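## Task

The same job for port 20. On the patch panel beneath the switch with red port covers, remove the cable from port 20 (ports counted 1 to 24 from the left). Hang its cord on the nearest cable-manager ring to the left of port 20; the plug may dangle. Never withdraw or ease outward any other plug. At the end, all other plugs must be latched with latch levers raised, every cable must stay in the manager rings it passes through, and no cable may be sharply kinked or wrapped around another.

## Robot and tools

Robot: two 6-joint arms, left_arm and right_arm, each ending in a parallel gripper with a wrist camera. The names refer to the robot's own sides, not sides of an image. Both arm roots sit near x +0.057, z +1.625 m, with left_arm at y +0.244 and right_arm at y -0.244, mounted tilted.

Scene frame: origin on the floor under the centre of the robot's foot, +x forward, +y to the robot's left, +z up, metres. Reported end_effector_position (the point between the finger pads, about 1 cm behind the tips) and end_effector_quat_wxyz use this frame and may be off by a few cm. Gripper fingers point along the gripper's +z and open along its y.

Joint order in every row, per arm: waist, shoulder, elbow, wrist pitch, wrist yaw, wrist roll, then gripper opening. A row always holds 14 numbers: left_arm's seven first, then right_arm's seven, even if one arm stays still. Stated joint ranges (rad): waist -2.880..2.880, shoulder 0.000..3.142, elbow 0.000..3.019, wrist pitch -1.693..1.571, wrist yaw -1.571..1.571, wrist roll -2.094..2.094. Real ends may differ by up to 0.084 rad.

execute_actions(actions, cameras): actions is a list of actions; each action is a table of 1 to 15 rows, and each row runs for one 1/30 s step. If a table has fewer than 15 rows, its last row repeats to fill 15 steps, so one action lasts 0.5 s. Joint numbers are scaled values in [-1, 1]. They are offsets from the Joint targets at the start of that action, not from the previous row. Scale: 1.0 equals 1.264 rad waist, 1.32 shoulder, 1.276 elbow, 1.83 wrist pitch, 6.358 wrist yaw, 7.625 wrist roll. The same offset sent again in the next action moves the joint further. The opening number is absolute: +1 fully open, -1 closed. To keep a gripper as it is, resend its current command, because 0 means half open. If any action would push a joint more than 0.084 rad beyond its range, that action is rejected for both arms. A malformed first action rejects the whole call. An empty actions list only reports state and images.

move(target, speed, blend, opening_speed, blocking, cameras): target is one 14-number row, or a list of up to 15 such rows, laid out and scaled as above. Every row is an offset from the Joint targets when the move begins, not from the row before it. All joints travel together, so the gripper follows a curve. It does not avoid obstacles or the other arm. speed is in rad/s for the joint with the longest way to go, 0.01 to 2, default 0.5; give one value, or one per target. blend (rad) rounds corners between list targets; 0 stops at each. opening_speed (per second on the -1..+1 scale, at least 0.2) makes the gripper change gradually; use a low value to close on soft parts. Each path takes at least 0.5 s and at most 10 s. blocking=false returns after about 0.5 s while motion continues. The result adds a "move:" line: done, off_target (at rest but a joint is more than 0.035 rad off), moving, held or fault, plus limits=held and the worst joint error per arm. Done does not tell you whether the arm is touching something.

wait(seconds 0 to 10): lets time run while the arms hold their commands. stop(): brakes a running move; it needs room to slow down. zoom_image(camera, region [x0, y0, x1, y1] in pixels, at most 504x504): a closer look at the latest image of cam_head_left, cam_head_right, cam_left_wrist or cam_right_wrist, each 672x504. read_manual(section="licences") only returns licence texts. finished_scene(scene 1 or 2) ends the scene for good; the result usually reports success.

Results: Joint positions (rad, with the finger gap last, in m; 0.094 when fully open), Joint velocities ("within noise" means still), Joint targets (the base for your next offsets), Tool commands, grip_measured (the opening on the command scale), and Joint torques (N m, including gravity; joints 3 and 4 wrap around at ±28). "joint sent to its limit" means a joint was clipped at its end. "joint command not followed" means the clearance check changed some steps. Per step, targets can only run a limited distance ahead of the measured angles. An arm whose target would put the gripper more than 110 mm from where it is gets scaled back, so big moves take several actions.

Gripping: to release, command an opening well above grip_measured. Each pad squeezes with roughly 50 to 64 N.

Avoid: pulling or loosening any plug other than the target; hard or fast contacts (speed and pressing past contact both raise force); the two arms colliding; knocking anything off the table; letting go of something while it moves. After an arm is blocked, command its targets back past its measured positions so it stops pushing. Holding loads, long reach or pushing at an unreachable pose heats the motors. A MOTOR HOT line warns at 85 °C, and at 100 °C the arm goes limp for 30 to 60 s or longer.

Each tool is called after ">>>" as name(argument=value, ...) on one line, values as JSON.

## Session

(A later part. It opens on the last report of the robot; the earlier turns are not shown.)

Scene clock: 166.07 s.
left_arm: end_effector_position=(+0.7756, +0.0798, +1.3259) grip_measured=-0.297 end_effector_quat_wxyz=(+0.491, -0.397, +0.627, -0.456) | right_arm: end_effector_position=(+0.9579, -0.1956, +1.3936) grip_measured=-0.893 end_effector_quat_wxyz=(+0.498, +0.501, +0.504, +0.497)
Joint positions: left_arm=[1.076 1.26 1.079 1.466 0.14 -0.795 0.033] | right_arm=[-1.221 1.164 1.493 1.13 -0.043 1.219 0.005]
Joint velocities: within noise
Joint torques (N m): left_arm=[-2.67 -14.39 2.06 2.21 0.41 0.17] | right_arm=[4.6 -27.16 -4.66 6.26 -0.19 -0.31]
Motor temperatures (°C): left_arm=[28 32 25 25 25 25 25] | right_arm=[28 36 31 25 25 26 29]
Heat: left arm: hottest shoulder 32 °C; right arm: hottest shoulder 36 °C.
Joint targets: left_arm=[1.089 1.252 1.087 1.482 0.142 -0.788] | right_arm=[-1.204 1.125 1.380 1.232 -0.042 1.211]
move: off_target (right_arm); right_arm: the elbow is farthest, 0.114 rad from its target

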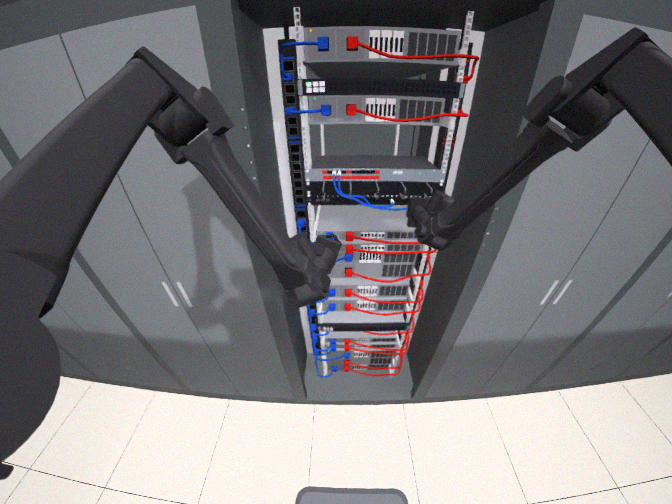

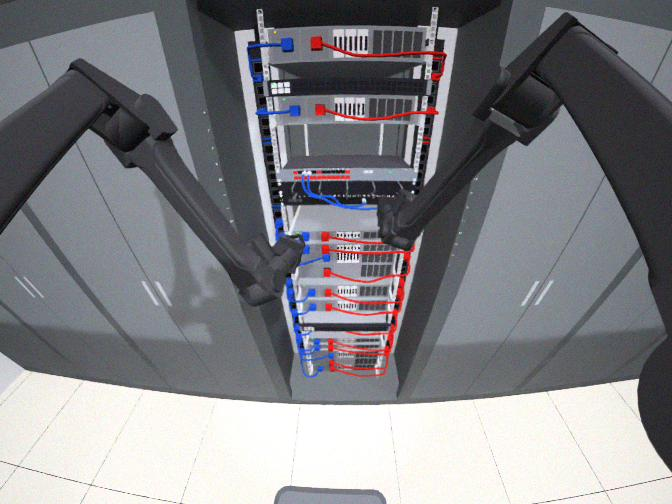

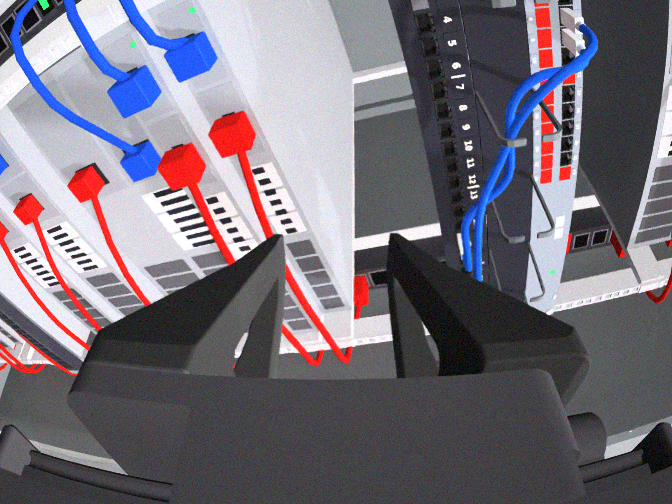

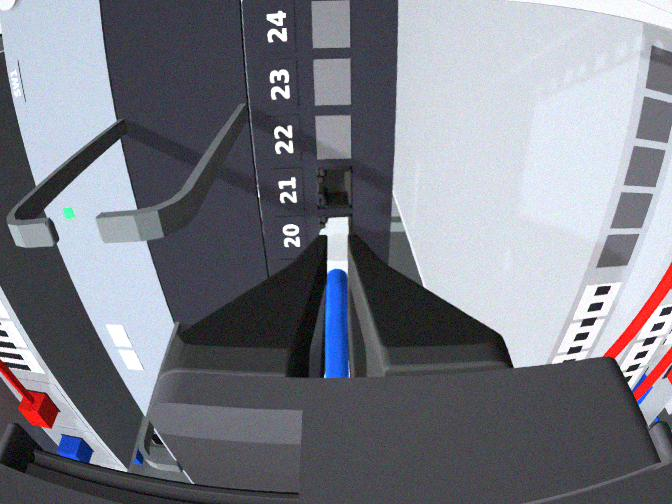

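>>> zoom_image(camera="cam_right_wrist", region=[290, 190, 380, 290])

>>> execute_actions(actions=[], cameras=["cam_right_wrist"])

Scaled by 5.040 from the camera's 672x504 image, which has a finer 960x720 frame.

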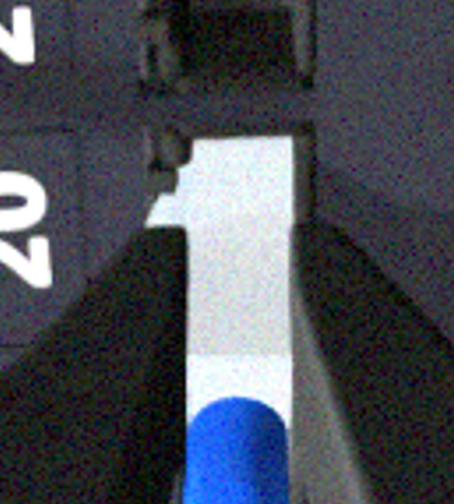

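Scene clock: 181.37 s.
left_arm: end_effector_position=(+0.7756, +0.0798, +1.3259) grip_measured=-0.297 end_effector_quat_wxyz=(+0.491, -0.397, +0.627, -0.456) | right_arm: end_effector_position=(+0.9577, -0.1956, +1.3935) grip_measured=-0.893 end_effector_quat_wxyz=(+0.498, +0.501, +0.504, +0.497)
Joint positions: left_arm=[1.076 1.26 1.079 1.466 0.14 -0.795 0.033] | right_arm=[-1.221 1.164 1.493 1.13 -0.042 1.218 0.005]
Joint velocities: within noise
Joint torques (N m): left_arm=[-2.61 -14.51 1.92 2.19 0.41 0.16] | right_arm=[4.72 -27.22 -4.67 6.24 -0.2 -0.33]
Motor temperatures (°C): left_arm=[28 32 25 25 25 25 25] | right_arm=[28 36 31 26 25 26 30]
Heat: left arm: hottest shoulder 32 °C; right arm: hottest shoulder 36 °C.
Joint targets: left_arm=[1.089 1.252 1.087 1.482 0.142 -0.788] | right_arm=[-1.204 1.125 1.380 1.232 -0.042 1.211]
Tool commands: left_gripper/opening=-0.3 right_gripper/opening=-1.0
Images, in order (width x height): cam_right_wrist 672x504.

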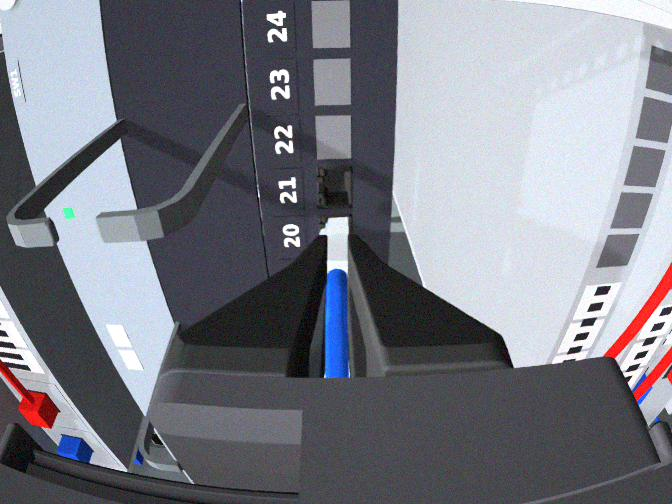

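>>> move(target=[0,0,0,0,0,0,-0.3, 0,0.0455,0.1176,-0.0612,0,0,-1], speed=0.1, cameras=["cam_right_wrist"])

>>> zoom_image(camera="cam_right_wrist", region=[290, 190, 380, 290])

>>> move(target=[0,0,0,0,0,0,-0.3, 0,0,0,0,0,0,-0.7], opening_speed=0.5, cameras=["cam_right_wrist"])

>>> zoom_image(camera="cam_right_wrist", region=[290, 190, 380, 290])

Scene clock: 202.30 s.
left_arm: end_effector_position=(+0.7756, +0.0798, +1.3259) grip_measured=-0.297 end_effector_quat_wxyz=(+0.491, -0.397, +0.627, -0.456) | right_arm: end_effector_position=(+0.9618, -0.1967, +1.3962) grip_measured=-0.893 end_effector_quat_wxyz=(+0.499, +0.501, +0.503, +0.498)
Joint positions: left_arm=[1.076 1.26 1.079 1.466 0.14 -0.795 0.033] | right_arm=[-1.221 1.164 1.505 1.122 -0.042 1.218 0.005]
Joint velocities: within noise
Joint torques (N m): left_arm=[-2.73 -14.33 2.06 2.19 0.4 0.18] | right_arm=[4.78 -21.95 8.13 2.35 -0.21 -0.31]
Motor temperatures (°C): left_arm=[28 32 25 25 25 25 25] | right_arm=[28 36 30 26 25 26 30]
Heat: left arm: hottest shoulder 32 °C; right arm: hottest shoulder 36 °C.
Joint targets: left_arm=[1.089 1.252 1.087 1.482 0.142 -0.788] | right_arm=[-1.203 1.186 1.530 1.120 -0.042 1.211]
move: done
Images, in order (width x height): cam_right_wrist 672x504.

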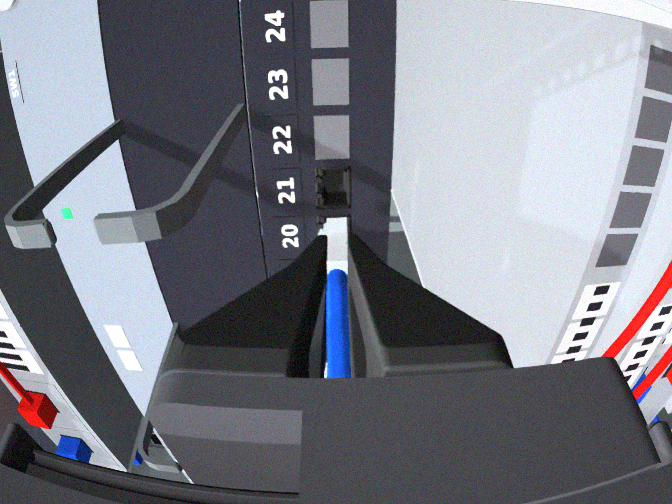

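Scaled by 5.040 from the camera's 672x504 image, which has a finer 960x720 frame.

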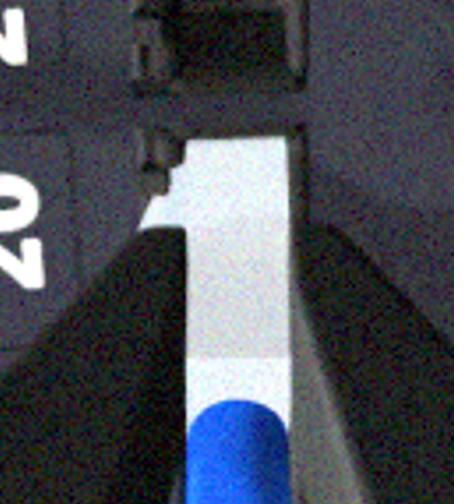

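Scene clock: 203.23 s.
left_arm: end_effector_position=(+0.7756, +0.0798, +1.3259) grip_measured=-0.297 end_effector_quat_wxyz=(+0.491, -0.397, +0.627, -0.456) | right_arm: end_effector_position=(+0.9618, -0.1965, +1.3957) grip_measured=-0.703 end_effector_quat_wxyz=(+0.499, +0.501, +0.503, +0.497)
Joint positions: left_arm=[1.076 1.26 1.079 1.466 0.14 -0.795 0.033] | right_arm=[-1.221 1.165 1.505 1.122 -0.042 1.218 0.014]
Joint velocities: within noise
Joint torques (N m): left_arm=[-2.26 -14.33 1.85 2.21 0.39 0.15] | right_arm=[4.66 -22.3 8.24 2.4 -0.2 -0.31]
Motor temperatures (°C): left_arm=[28 32 25 25 25 25 25] | right_arm=[28 36 30 26 25 26 30]
Heat: left arm: hottest shoulder 32 °C; right arm: hottest shoulder 36 °C.
Joint targets: left_arm=[1.089 1.252 1.087 1.482 0.142 -0.788] | right_arm=[-1.203 1.186 1.530 1.120 -0.042 1.211]
move: done
Images, in order (width x height): cam_right_wrist 672x504.

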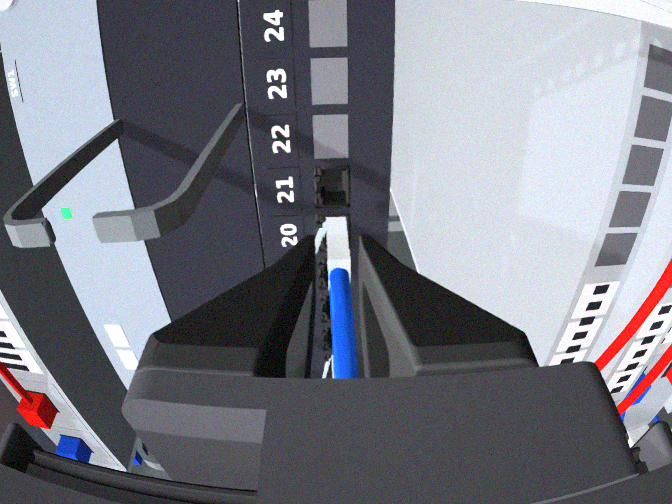

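Scaled by 5.040 from the camera's 672x504 image, which has a finer 960x720 frame.

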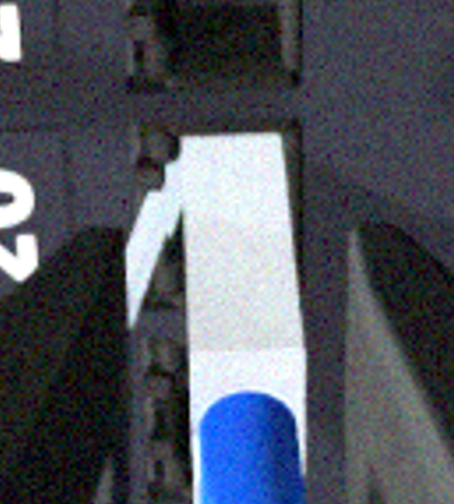

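>>> move(target=[0,0,0,0,0,0,-0.3, 0,0,0,0,0,0,-0.8], opening_speed=0.3, cameras=["cam_right_wrist"])

>>> zoom_image(camera="cam_right_wrist", region=[290, 190, 380, 290])

>>> move(target=[0,0,0,0,0,0,-0.3, 0,0,0,0,0,0,-0.86], opening_speed=0.3, cameras=["cam_right_wrist"])

>>> zoom_image(camera="cam_right_wrist", region=[290, 190, 380, 290])

Scene clock: 212.90 s.
left_arm: end_effector_position=(+0.7756, +0.0798, +1.3259) grip_measured=-0.297 end_effector_quat_wxyz=(+0.491, -0.397, +0.627, -0.456) | right_arm: end_effector_position=(+0.9618, -0.1965, +1.3957) grip_measured=-0.797 end_effector_quat_wxyz=(+0.499, +0.501, +0.503, +0.497)
Joint positions: left_arm=[1.076 1.26 1.079 1.466 0.14 -0.795 0.033] | right_arm=[-1.221 1.165 1.505 1.122 -0.042 1.218 0.01]
Joint velocities: within noise
Joint torques (N m): left_arm=[-2.37 -14.39 2 2.29 0.4 0.16] | right_arm=[4.48 -22.24 8.2 2.33 -0.21 -0.32]
Motor temperatures (°C): left_arm=[28 32 25 25 25 25 25] | right_arm=[28 36 31 26 25 26 29]
Heat: left arm: hottest shoulder 32 °C; right arm: hottest shoulder 36 °C.
Joint targets: left_arm=[1.089 1.252 1.087 1.482 0.142 -0.788] | right_arm=[-1.203 1.186 1.530 1.120 -0.042 1.211]
move: done
Images, in order (width x height): cam_right_wrist 672x504.

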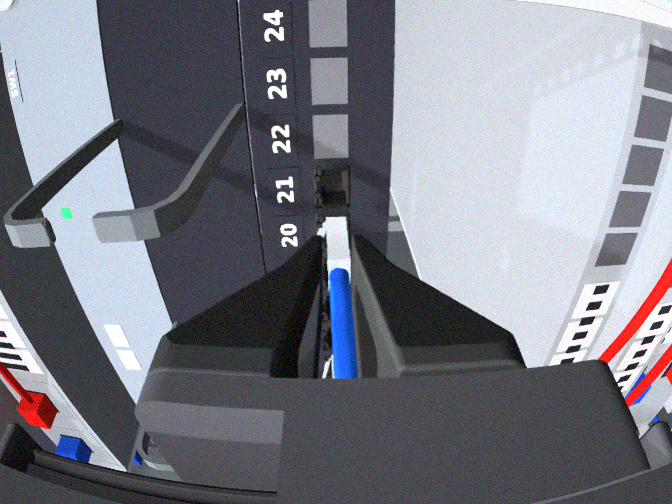

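Scaled by 5.040 from the camera's 672x504 image, which has a finer 960x720 frame.

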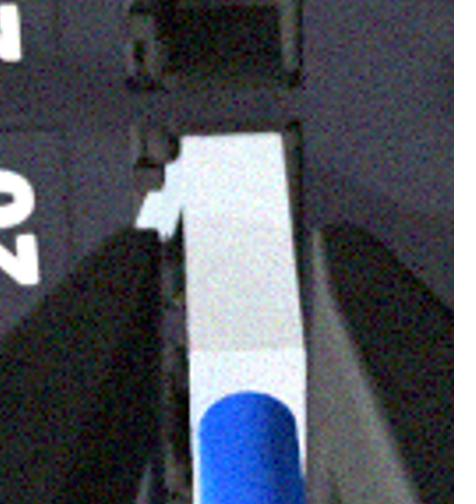

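Scene clock: 213.40 s.
left_arm: end_effector_position=(+0.7756, +0.0798, +1.3259) grip_measured=-0.297 end_effector_quat_wxyz=(+0.491, -0.397, +0.627, -0.456) | right_arm: end_effector_position=(+0.9618, -0.1965, +1.3957) grip_measured=-0.855 end_effector_quat_wxyz=(+0.499, +0.501, +0.503, +0.497)
Joint positions: left_arm=[1.076 1.26 1.079 1.466 0.14 -0.795 0.033] | right_arm=[-1.221 1.165 1.505 1.122 -0.042 1.218 0.007]
Joint velocities: within noise
Joint torques (N m): left_arm=[-2.55 -14.33 1.8 2.17 0.42 0.18] | right_arm=[4.6 -22.01 8.21 2.33 -0.22 -0.31]
Motor temperatures (°C): left_arm=[28 32 25 25 25 25 25] | right_arm=[28 36 31 26 25 26 29]
Heat: left arm: hottest shoulder 32 °C; right arm: hottest shoulder 36 °C.
Joint targets: left_arm=[1.089 1.252 1.087 1.482 0.142 -0.788] | right_arm=[-1.203 1.186 1.530 1.120 -0.042 1.211]
move: done
Images, in order (width x height): cam_right_wrist 672x504.

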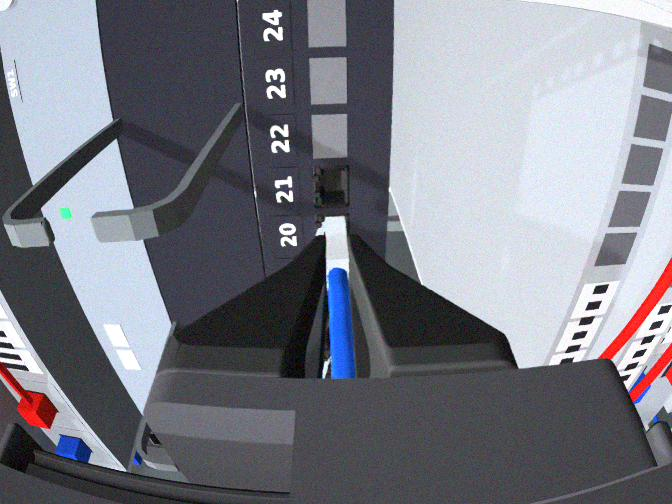

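Scaled by 5.040 from the camera's 672x504 image, which has a finer 960x720 frame.

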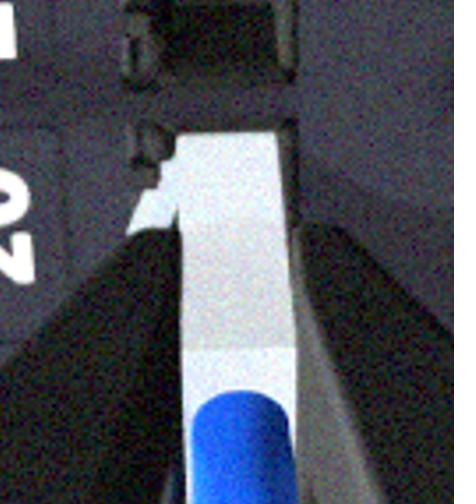

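>>> move(target=[[0,0,0,0,0,0,-0.3, 0,0,0,0,0,0,-0.68],[0,0,0,0,0,0,-0.3, 0,0.009,0.0205,-0.0088,0,0,-0.68]], speed=0.1, cameras=["cam_right_wrist"])

>>> zoom_image(camera="cam_right_wrist", region=[290, 190, 380, 290])

Scene clock: 248.87 s.
left_arm: end_effector_position=(+0.7756, +0.0798, +1.3259) grip_measured=-0.297 end_effector_quat_wxyz=(+0.491, -0.397, +0.627, -0.456) | right_arm: end_effector_position=(+0.9640, -0.1962, +1.3947) grip_measured=-0.682 end_effector_quat_wxyz=(+0.498, +0.501, +0.503, +0.497)
Joint positions: left_arm=[1.076 1.26 1.079 1.466 0.14 -0.795 0.033] | right_arm=[-1.221 1.169 1.514 1.115 -0.042 1.218 0.015]
Joint velocities: within noise
Joint torques (N m): left_arm=[-2.37 -14.45 2.02 2.21 0.39 0.17] | right_arm=[4.66 -21.71 9.83 2 -0.2 -0.31]
Motor temperatures (°C): left_arm=[28 32 25 25 25 25 25] | right_arm=[28 36 32 25 25 26 29]
Heat: left arm: hottest shoulder 32 °C; right arm: hottest shoulder 36 °C.
Joint targets: left_arm=[1.089 1.252 1.087 1.482 0.142 -0.788] | right_arm=[-1.203 1.198 1.556 1.104 -0.042 1.211]
move: off_target (right_arm); right_arm: the elbow is farthest, 0.042 rad from its target
Images, in order (width x height): cam_right_wrist 672x504.

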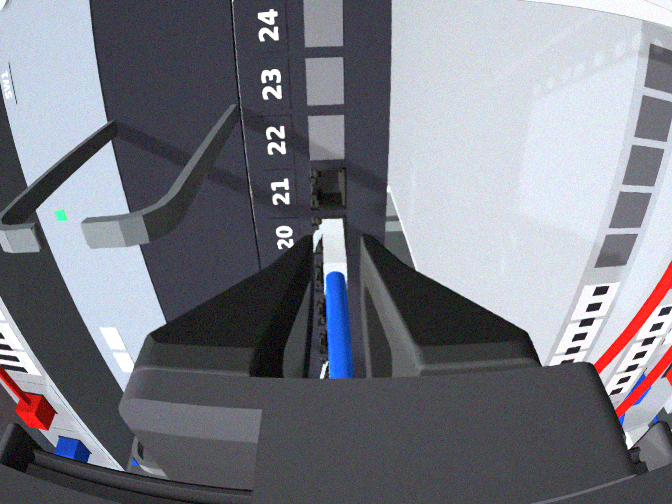

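Scaled by 5.040 from the camera's 672x504 image, which has a finer 960x720 frame.

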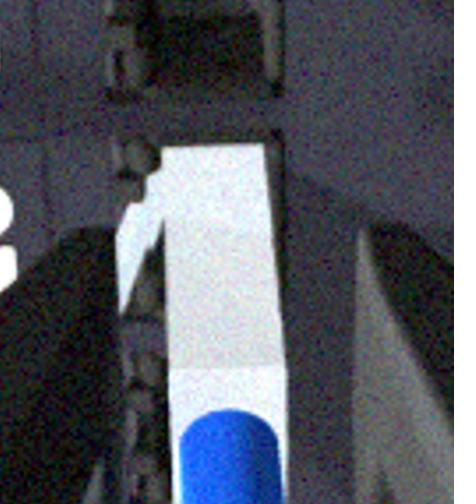

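>>> move(target=[0,0,0,0,0,0,-0.3, 0,0,0.004,-0.004,0,0,-1], opening_speed=0.3, cameras=["cam_right_wrist"])

>>> zoom_image(camera="cam_right_wrist", region=[290, 190, 380, 290])

Scene clock: 254.67 s.
left_arm: end_effector_position=(+0.7756, +0.0798, +1.3259) grip_measured=-0.297 end_effector_quat_wxyz=(+0.491, -0.397, +0.627, -0.456) | right_arm: end_effector_position=(+0.9640, -0.1960, +1.3947) grip_measured=-0.889 end_effector_quat_wxyz=(+0.498, +0.501, +0.504, +0.498)
Joint positions: left_arm=[1.076 1.26 1.079 1.466 0.14 -0.795 0.033] | right_arm=[-1.221 1.169 1.514 1.115 -0.044 1.218 0.005]
Joint velocities: within noise
Joint torques (N m): left_arm=[-2.78 -14.56 1.91 2.14 0.39 0.17] | right_arm=[4.66 -21.42 10.3 1.72 -0.15 -0.32]
Motor temperatures (°C): left_arm=[28 32 25 25 25 25 25] | right_arm=[28 36 32 25 25 26 29]
Heat: left arm: hottest shoulder 32 °C; right arm: hottest shoulder 36 °C.
Joint targets: left_arm=[1.089 1.252 1.087 1.482 0.142 -0.788] | right_arm=[-1.204 1.197 1.561 1.096 -0.042 1.211]
move: off_target (right_arm); right_arm: the elbow is farthest, 0.047 rad from its target
Images, in order (width x height): cam_right_wrist 672x504.

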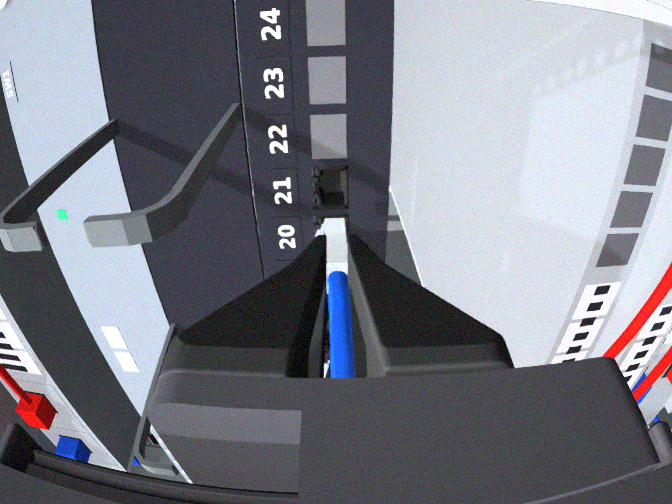

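Scaled by 5.040 from the camera's 672x504 image, which has a finer 960x720 frame.

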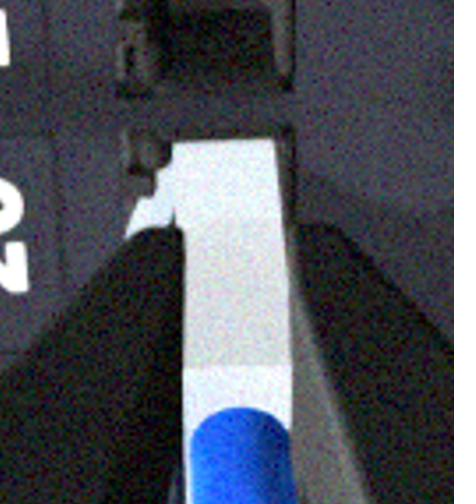

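>>> move(target=[[0,0,0,0,0,0,-0.3, 0,-0.032,-0.040,0.018,0,0,-1],[0,0,0,0,0,0,-0.3, 0,-0.0545,-0.1420,0.074,0,0,-1]], speed=0.12, cameras=["cam_right_wrist"])

>>> zoom_image(camera="cam_right_wrist", region=[290, 190, 380, 290])

Scene clock: 268.20 s.
left_arm: end_effector_position=(+0.7756, +0.0798, +1.3259) grip_measured=-0.297 end_effector_quat_wxyz=(+0.491, -0.397, +0.627, -0.456) | right_arm: end_effector_position=(+0.9586, -0.1950, +1.3933) grip_measured=-0.892 end_effector_quat_wxyz=(+0.497, +0.501, +0.504, +0.497)
Joint positions: left_arm=[1.076 1.26 1.079 1.466 0.14 -0.795 0.033] | right_arm=[-1.22 1.166 1.496 1.127 -0.044 1.218 0.005]
Joint velocities: within noise
Joint torques (N m): left_arm=[-2.84 -14.51 2.06 2.06 0.41 0.17] | right_arm=[4.6 -27.4 -4.82 6.31 -0.18 -0.33]
Motor temperatures (°C): left_arm=[28 32 25 25 25 25 25] | right_arm=[28 36 32 25 25 26 29]
Heat: left arm: hottest shoulder 32 °C; right arm: hottest shoulder 36 °C.
Joint targets: left_arm=[1.089 1.252 1.087 1.482 0.142 -0.788] | right_arm=[-1.203 1.126 1.380 1.232 -0.042 1.211]
move: off_target (right_arm); right_arm: the elbow is farthest, 0.116 rad from its target
Images, in order (width x height): cam_right_wrist 672x504.

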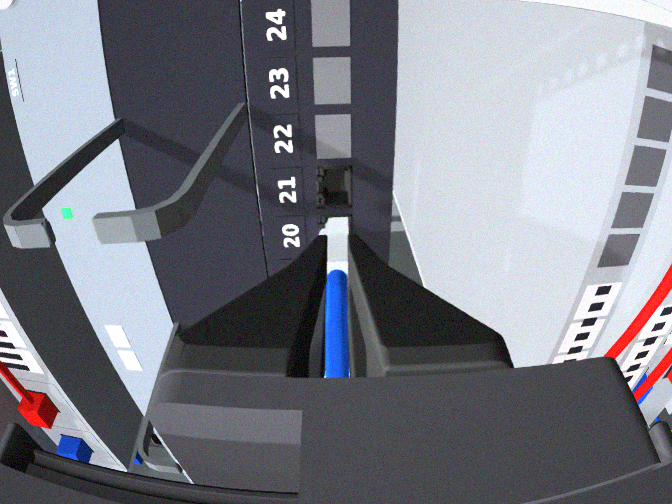

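Scaled by 5.040 from the camera's 672x504 image, which has a finer 960x720 frame.

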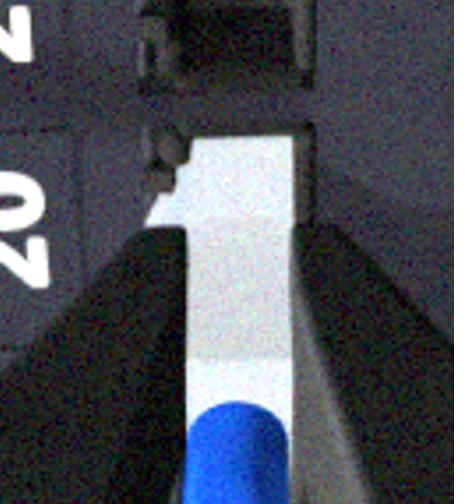

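>>> move(target=[-0.3093,0.0629,0.0666,-0.0066,-0.0031,0.01,-0.3, 0,0.0455,0.1176,-0.0612,0,0,-1], speed=0.25, cameras=["cam_left_wrist"])

Scene clock: 287.63 s.
left_arm: end_effector_position=(+0.7890, -0.0459, +1.4126) grip_measured=-0.297 end_effector_quat_wxyz=(+0.441, -0.450, +0.546, -0.553) | right_arm: end_effector_position=(+0.9627, -0.1963, +1.3963) grip_measured=-0.892 end_effector_quat_wxyz=(+0.499, +0.500, +0.503, +0.498)
Joint positions: left_arm=[0.71 1.322 1.16 1.466 0.124 -0.72 0.033] | right_arm=[-1.22 1.165 1.508 1.12 -0.044 1.217 0.005]
Joint velocities: within noise
Joint torques (N m): left_arm=[-8.64 -9.88 2.41 1.22 0.43 0.17] | right_arm=[4.6 -22.3 7.95 2.4 -0.16 -0.32]
Motor temperatures (°C): left_arm=[28 32 25 25 25 25 25] | right_arm=[28 37 31 26 25 26 30]
Heat: left arm: hottest shoulder 32 °C; right arm: hottest shoulder 37 °C.
Joint targets: left_arm=[0.698 1.335 1.172 1.470 0.122 -0.712] | right_arm=[-1.204 1.185 1.530 1.120 -0.042 1.211]
move: done
Images, in order (width x height): cam_left_wrist 672x504.

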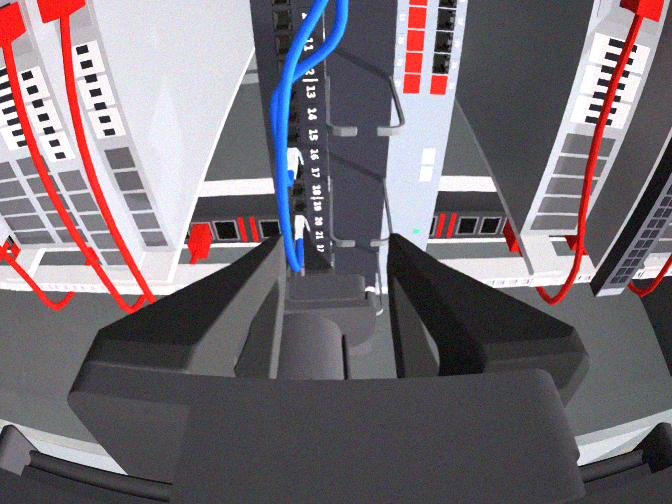

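>>> zoom_image(camera="cam_left_wrist", region=[260, 190, 340, 300])

>>> zoom_image(camera="cam_left_wrist", region=[260, 120, 340, 210])

Scaled by 4.582 from the camera's 672x504 image, which has a finer 960x720 frame.

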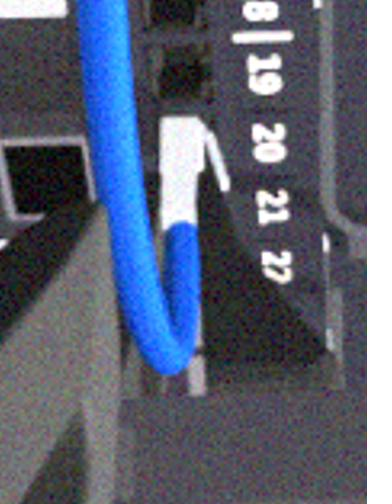

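Scaled by 5.600 from the camera's 672x504 image, which has a finer 960x720 frame.

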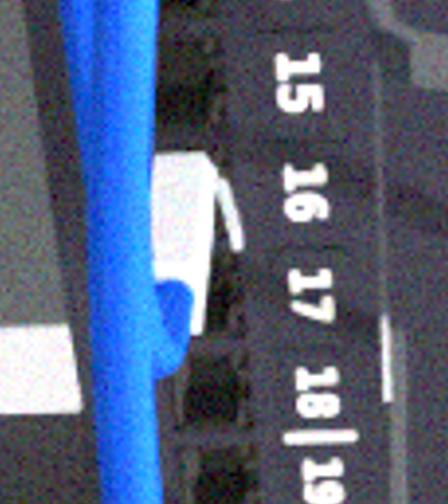

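>>> move(target=[0,0,0,0,0,0,-0.3, 0,0,0,0,0,0,-0.55], opening_speed=0.6, cameras=[])

>>> move(target=[0,0,0,0,0,0,-0.3, 0.0185,0.006,0.0105,-0.002,0.0003,-0.0038,-0.55], speed=0.1, cameras=["cam_left_wrist","cam_right_wrist"])

>>> zoom_image(camera="cam_left_wrist", region=[260, 190, 340, 300])

>>> zoom_image(camera="cam_right_wrist", region=[290, 190, 380, 290])

Scene clock: 306.90 s.
left_arm: end_effector_position=(+0.7895, -0.0457, +1.4127) grip_measured=-0.297 end_effector_quat_wxyz=(+0.442, -0.450, +0.546, -0.552) | right_arm: end_effector_position=(+0.9627, -0.1962, +1.3960) grip_measured=-0.553 end_effector_quat_wxyz=(+0.498, +0.500, +0.503, +0.498)
Joint positions: left_arm=[0.71 1.322 1.161 1.466 0.124 -0.719 0.033] | right_arm=[-1.22 1.166 1.508 1.119 -0.044 1.217 0.021]
Joint velocities: within noise
Joint torques (N m): left_arm=[-8.41 -10.17 2.21 1.29 0.45 0.13] | right_arm=[4.78 -22.36 7.94 2.43 -0.15 -0.31]
Motor temperatures (°C): left_arm=[29 32 25 25 25 25 25] | right_arm=[28 37 31 26 25 26 30]
Heat: left arm: hottest shoulder 32 °C; right arm: hottest shoulder 37 °C.
Joint targets: left_arm=[0.698 1.335 1.172 1.470 0.122 -0.711] | right_arm=[-1.204 1.186 1.530 1.120 -0.042 1.211]
move: done
No camera images: "cameras" was empty.

Scene clock: 307.90 s.
left_arm: end_effector_position=(+0.7895, -0.0457, +1.4127) grip_measured=-0.297 end_effector_quat_wxyz=(+0.442, -0.450, +0.546, -0.552) | right_arm: end_effector_position=(+0.9627, -0.1897, +1.3976) grip_measured=-0.552 end_effector_quat_wxyz=(+0.498, +0.500, +0.503, +0.499)
Joint positions: left_arm=[0.71 1.322 1.161 1.466 0.124 -0.719 0.033] | right_arm=[-1.2 1.167 1.508 1.119 -0.044 1.198 0.021]
Joint velocities: within noise
Joint torques (N m): left_arm=[-8.47 -9.93 2.25 1.35 0.46 0.16] | right_arm=[4.95 -21.36 9.22 2.33 -0.11 -0.4]
Motor temperatures (°C): left_arm=[29 32 25 25 25 25 25] | right_arm=[28 37 31 26 25 26 30]
Heat: left arm: hottest shoulder 32 °C; right arm: hottest shoulder 37 °C.
Joint targets: left_arm=[0.698 1.335 1.172 1.470 0.122 -0.711] | right_arm=[-1.180 1.194 1.544 1.116 -0.041 1.182]
move: done
Images, in order (width x height): cam_left_wrist 672x504, cam_right_wrist 672x504.

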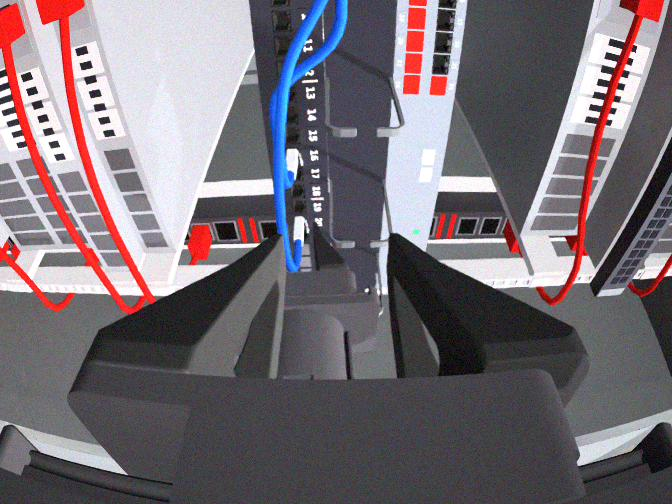

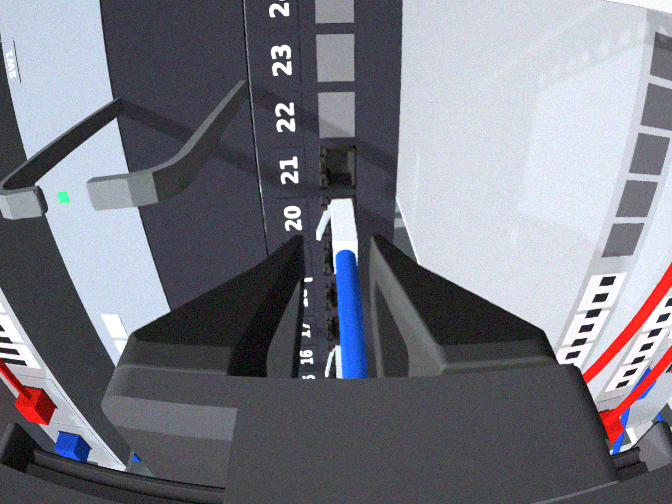

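Scaled by 4.582 from the camera's 672x504 image, which has a finer 960x720 frame.

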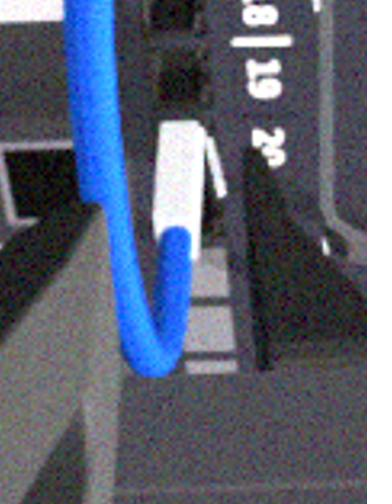

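Scaled by 5.040 from the camera's 672x504 image, which has a finer 960x720 frame.

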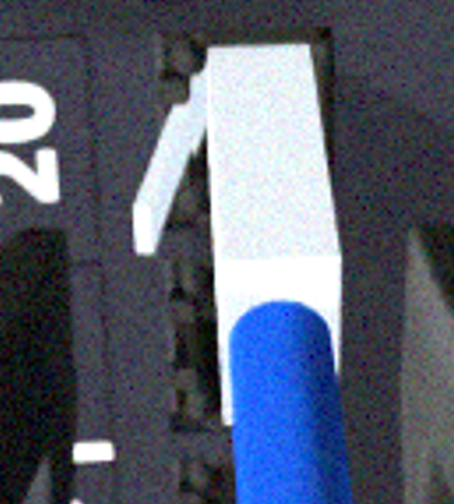

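>>> move(target=[0,0,0,0,0,0,-0.3, 0,0.0117,0.0298,-0.0153,0,0,-0.55], speed=0.1, cameras=["cam_left_wrist","cam_right_wrist"])

>>> zoom_image(camera="cam_left_wrist", region=[260, 190, 340, 300])

>>> zoom_image(camera="cam_right_wrist", region=[290, 190, 380, 290])

Scene clock: 341.80 s.
left_arm: end_effector_position=(+0.7895, -0.0457, +1.4127) grip_measured=-0.297 end_effector_quat_wxyz=(+0.442, -0.450, +0.546, -0.552) | right_arm: end_effector_position=(+0.9707, -0.1887, +1.3940) grip_measured=-0.552 end_effector_quat_wxyz=(+0.497, +0.500, +0.505, +0.498)
Joint positions: left_arm=[0.71 1.322 1.161 1.466 0.124 -0.719 0.033] | right_arm=[-1.2 1.182 1.542 1.097 -0.044 1.196 0.021]
Joint velocities: within noise
Joint torques (N m): left_arm=[-8.18 -9.76 2.35 1.26 0.47 0.19] | right_arm=[5.3 -21.71 9.69 2.04 -0.11 -0.38]
Motor temperatures (°C): left_arm=[29 32 25 25 25 25 25] | right_arm=[28 39 31 25 25 26 29]
Heat: left arm: hottest shoulder 32 °C; right arm: hottest shoulder 39 °C.
Joint targets: left_arm=[0.698 1.335 1.172 1.470 0.122 -0.711] | right_arm=[-1.180 1.209 1.581 1.088 -0.041 1.182]
move: off_target (right_arm); right_arm: the elbow is farthest, 0.040 rad from its target
Images, in order (width x height): cam_left_wrist 672x504, cam_right_wrist 672x504.

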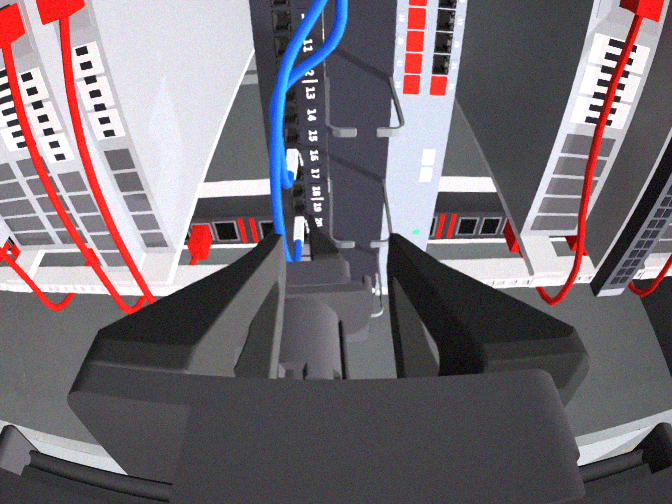

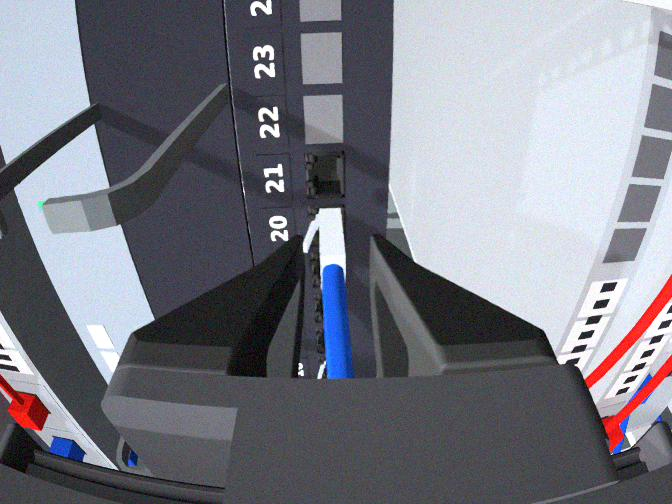

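Scaled by 4.582 from the camera's 672x504 image, which has a finer 960x720 frame.

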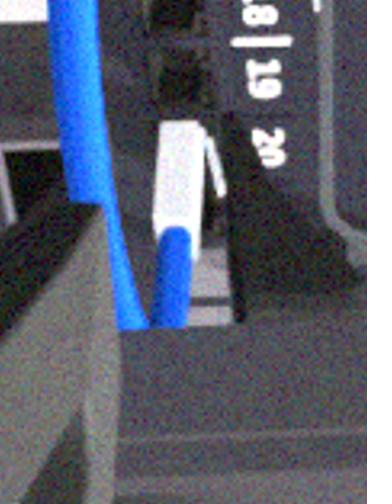

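Scaled by 5.040 from the camera's 672x504 image, which has a finer 960x720 frame.

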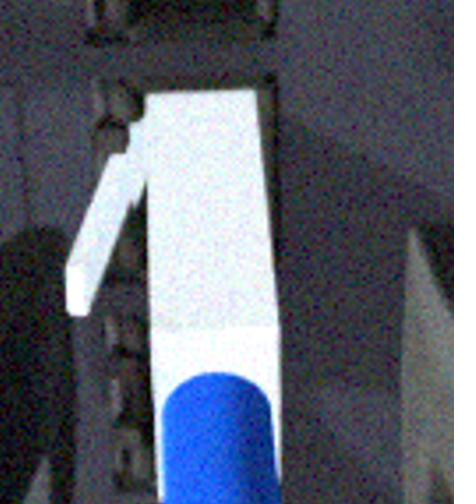

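>>> move(target=[0,0,0,0,0,0,-0.3, 0,0,0,0,0,0,-1], opening_speed=0.3, cameras=["cam_left_wrist","cam_right_wrist"])

>>> zoom_image(camera="cam_left_wrist", region=[260, 190, 340, 300])

>>> zoom_image(camera="cam_right_wrist", region=[290, 190, 380, 290])

Scene clock: 352.17 s.
left_arm: end_effector_position=(+0.7895, -0.0457, +1.4127) grip_measured=-0.297 end_effector_quat_wxyz=(+0.442, -0.450, +0.546, -0.552) | right_arm: end_effector_position=(+0.9715, -0.1882, +1.3951) grip_measured=-0.883 end_effector_quat_wxyz=(+0.498, +0.499, +0.505, +0.497)
Joint positions: left_arm=[0.71 1.322 1.161 1.466 0.124 -0.719 0.033] | right_arm=[-1.197 1.182 1.544 1.097 -0.044 1.19 0.005]
Joint velocities: within noise
Joint torques (N m): left_arm=[-8.64 -9.58 2.24 1.22 0.45 0.16] | right_arm=[4.84 -21.95 9.58 2.09 -0.11 -0.32]
Motor temperatures (°C): left_arm=[29 31 25 25 25 25 25] | right_arm=[28 38 32 25 25 26 29]
Heat: left arm: hottest shoulder 31 °C; right arm: hottest shoulder 38 °C.
Joint targets: left_arm=[0.698 1.335 1.172 1.470 0.122 -0.711] | right_arm=[-1.180 1.209 1.582 1.088 -0.041 1.181]
move: off_target (right_arm); right_arm: the elbow is farthest, 0.037 rad from its target
Images, in order (width x height): cam_left_wrist 672x504, cam_right_wrist 672x504.

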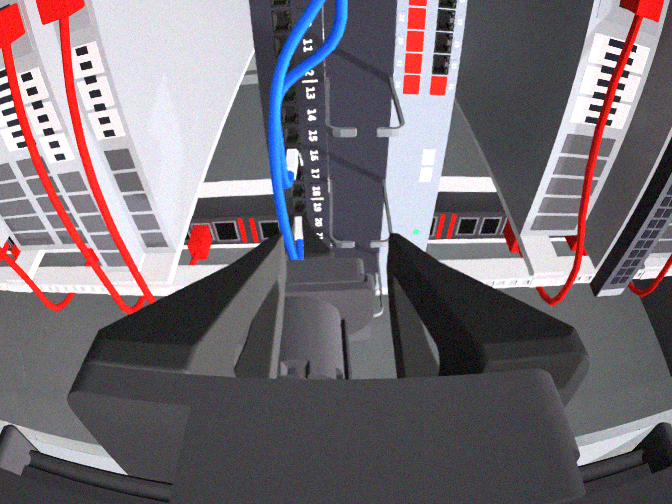

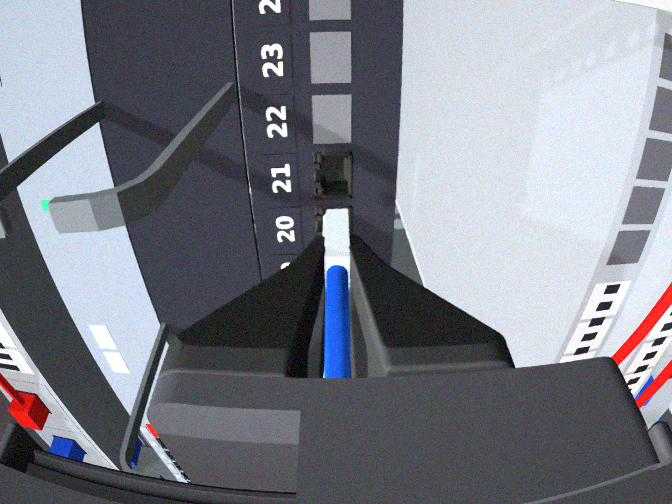

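Scaled by 4.582 from the camera's 672x504 image, which has a finer 960x720 frame.

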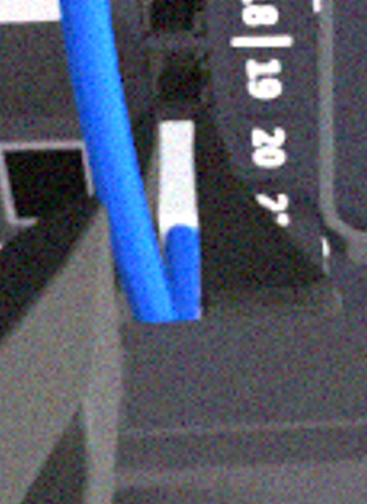

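Scaled by 5.040 from the camera's 672x504 image, which has a finer 960x720 frame.

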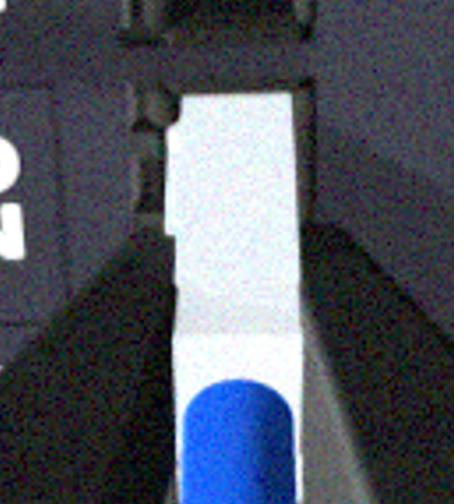

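>>> move(target=[[0,0,0,0,0,0,-0.3, 0,-0.0265,-0.0313,0.0098,0,0,-1],[0,0,0,0,0,0,-0.3, 0,-0.0598,-0.148,0.073,0,0,-1]], speed=0.12, cameras=["cam_left_wrist","cam_right_wrist"])

>>> zoom_image(camera="cam_right_wrist", region=[240, 130, 440, 330])

Scene clock: 360.27 s.
left_arm: end_effector_position=(+0.7895, -0.0457, +1.4127) grip_measured=-0.297 end_effector_quat_wxyz=(+0.442, -0.450, +0.546, -0.552) | right_arm: end_effector_position=(+0.9289, -0.1842, +1.3893) grip_measured=-0.884 end_effector_quat_wxyz=(+0.497, +0.500, +0.507, +0.496)
Joint positions: left_arm=[0.71 1.322 1.161 1.466 0.124 -0.719 0.033] | right_arm=[-1.197 1.152 1.403 1.204 -0.042 1.19 0.005]
Joint velocities: within noise
Joint torques (N m): left_arm=[-8.59 -9.88 2.36 1.18 0.46 0.16] | right_arm=[4.89 -24.41 4.07 3.08 -0.14 -0.33]
Motor temperatures (°C): left_arm=[29 31 25 25 25 25 25] | right_arm=[28 38 32 25 25 26 30]
Heat: left arm: hottest shoulder 31 °C; right arm: hottest shoulder 38 °C.
Joint targets: left_arm=[0.698 1.335 1.172 1.470 0.122 -0.711] | right_arm=[-1.180 1.130 1.393 1.222 -0.040 1.182]
move: done
Images, in order (width x height): cam_left_wrist 672x504, cam_right_wrist 672x504.

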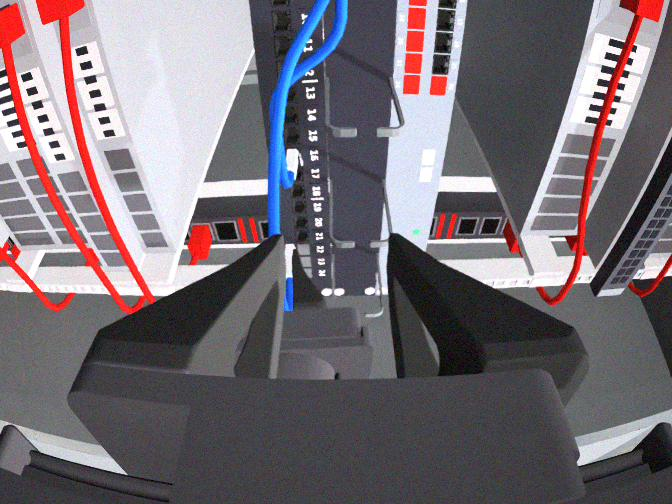

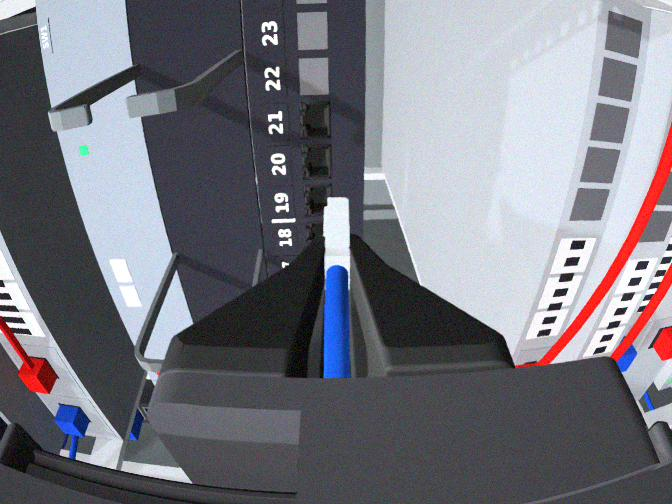

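Scaled by 2.520 from the camera's 672x504 image, which has a finer 960x720 frame.

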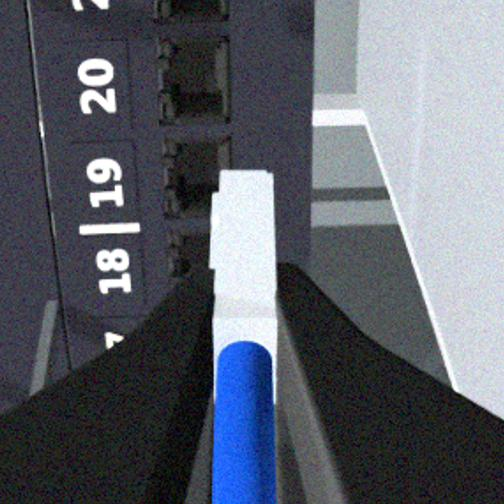

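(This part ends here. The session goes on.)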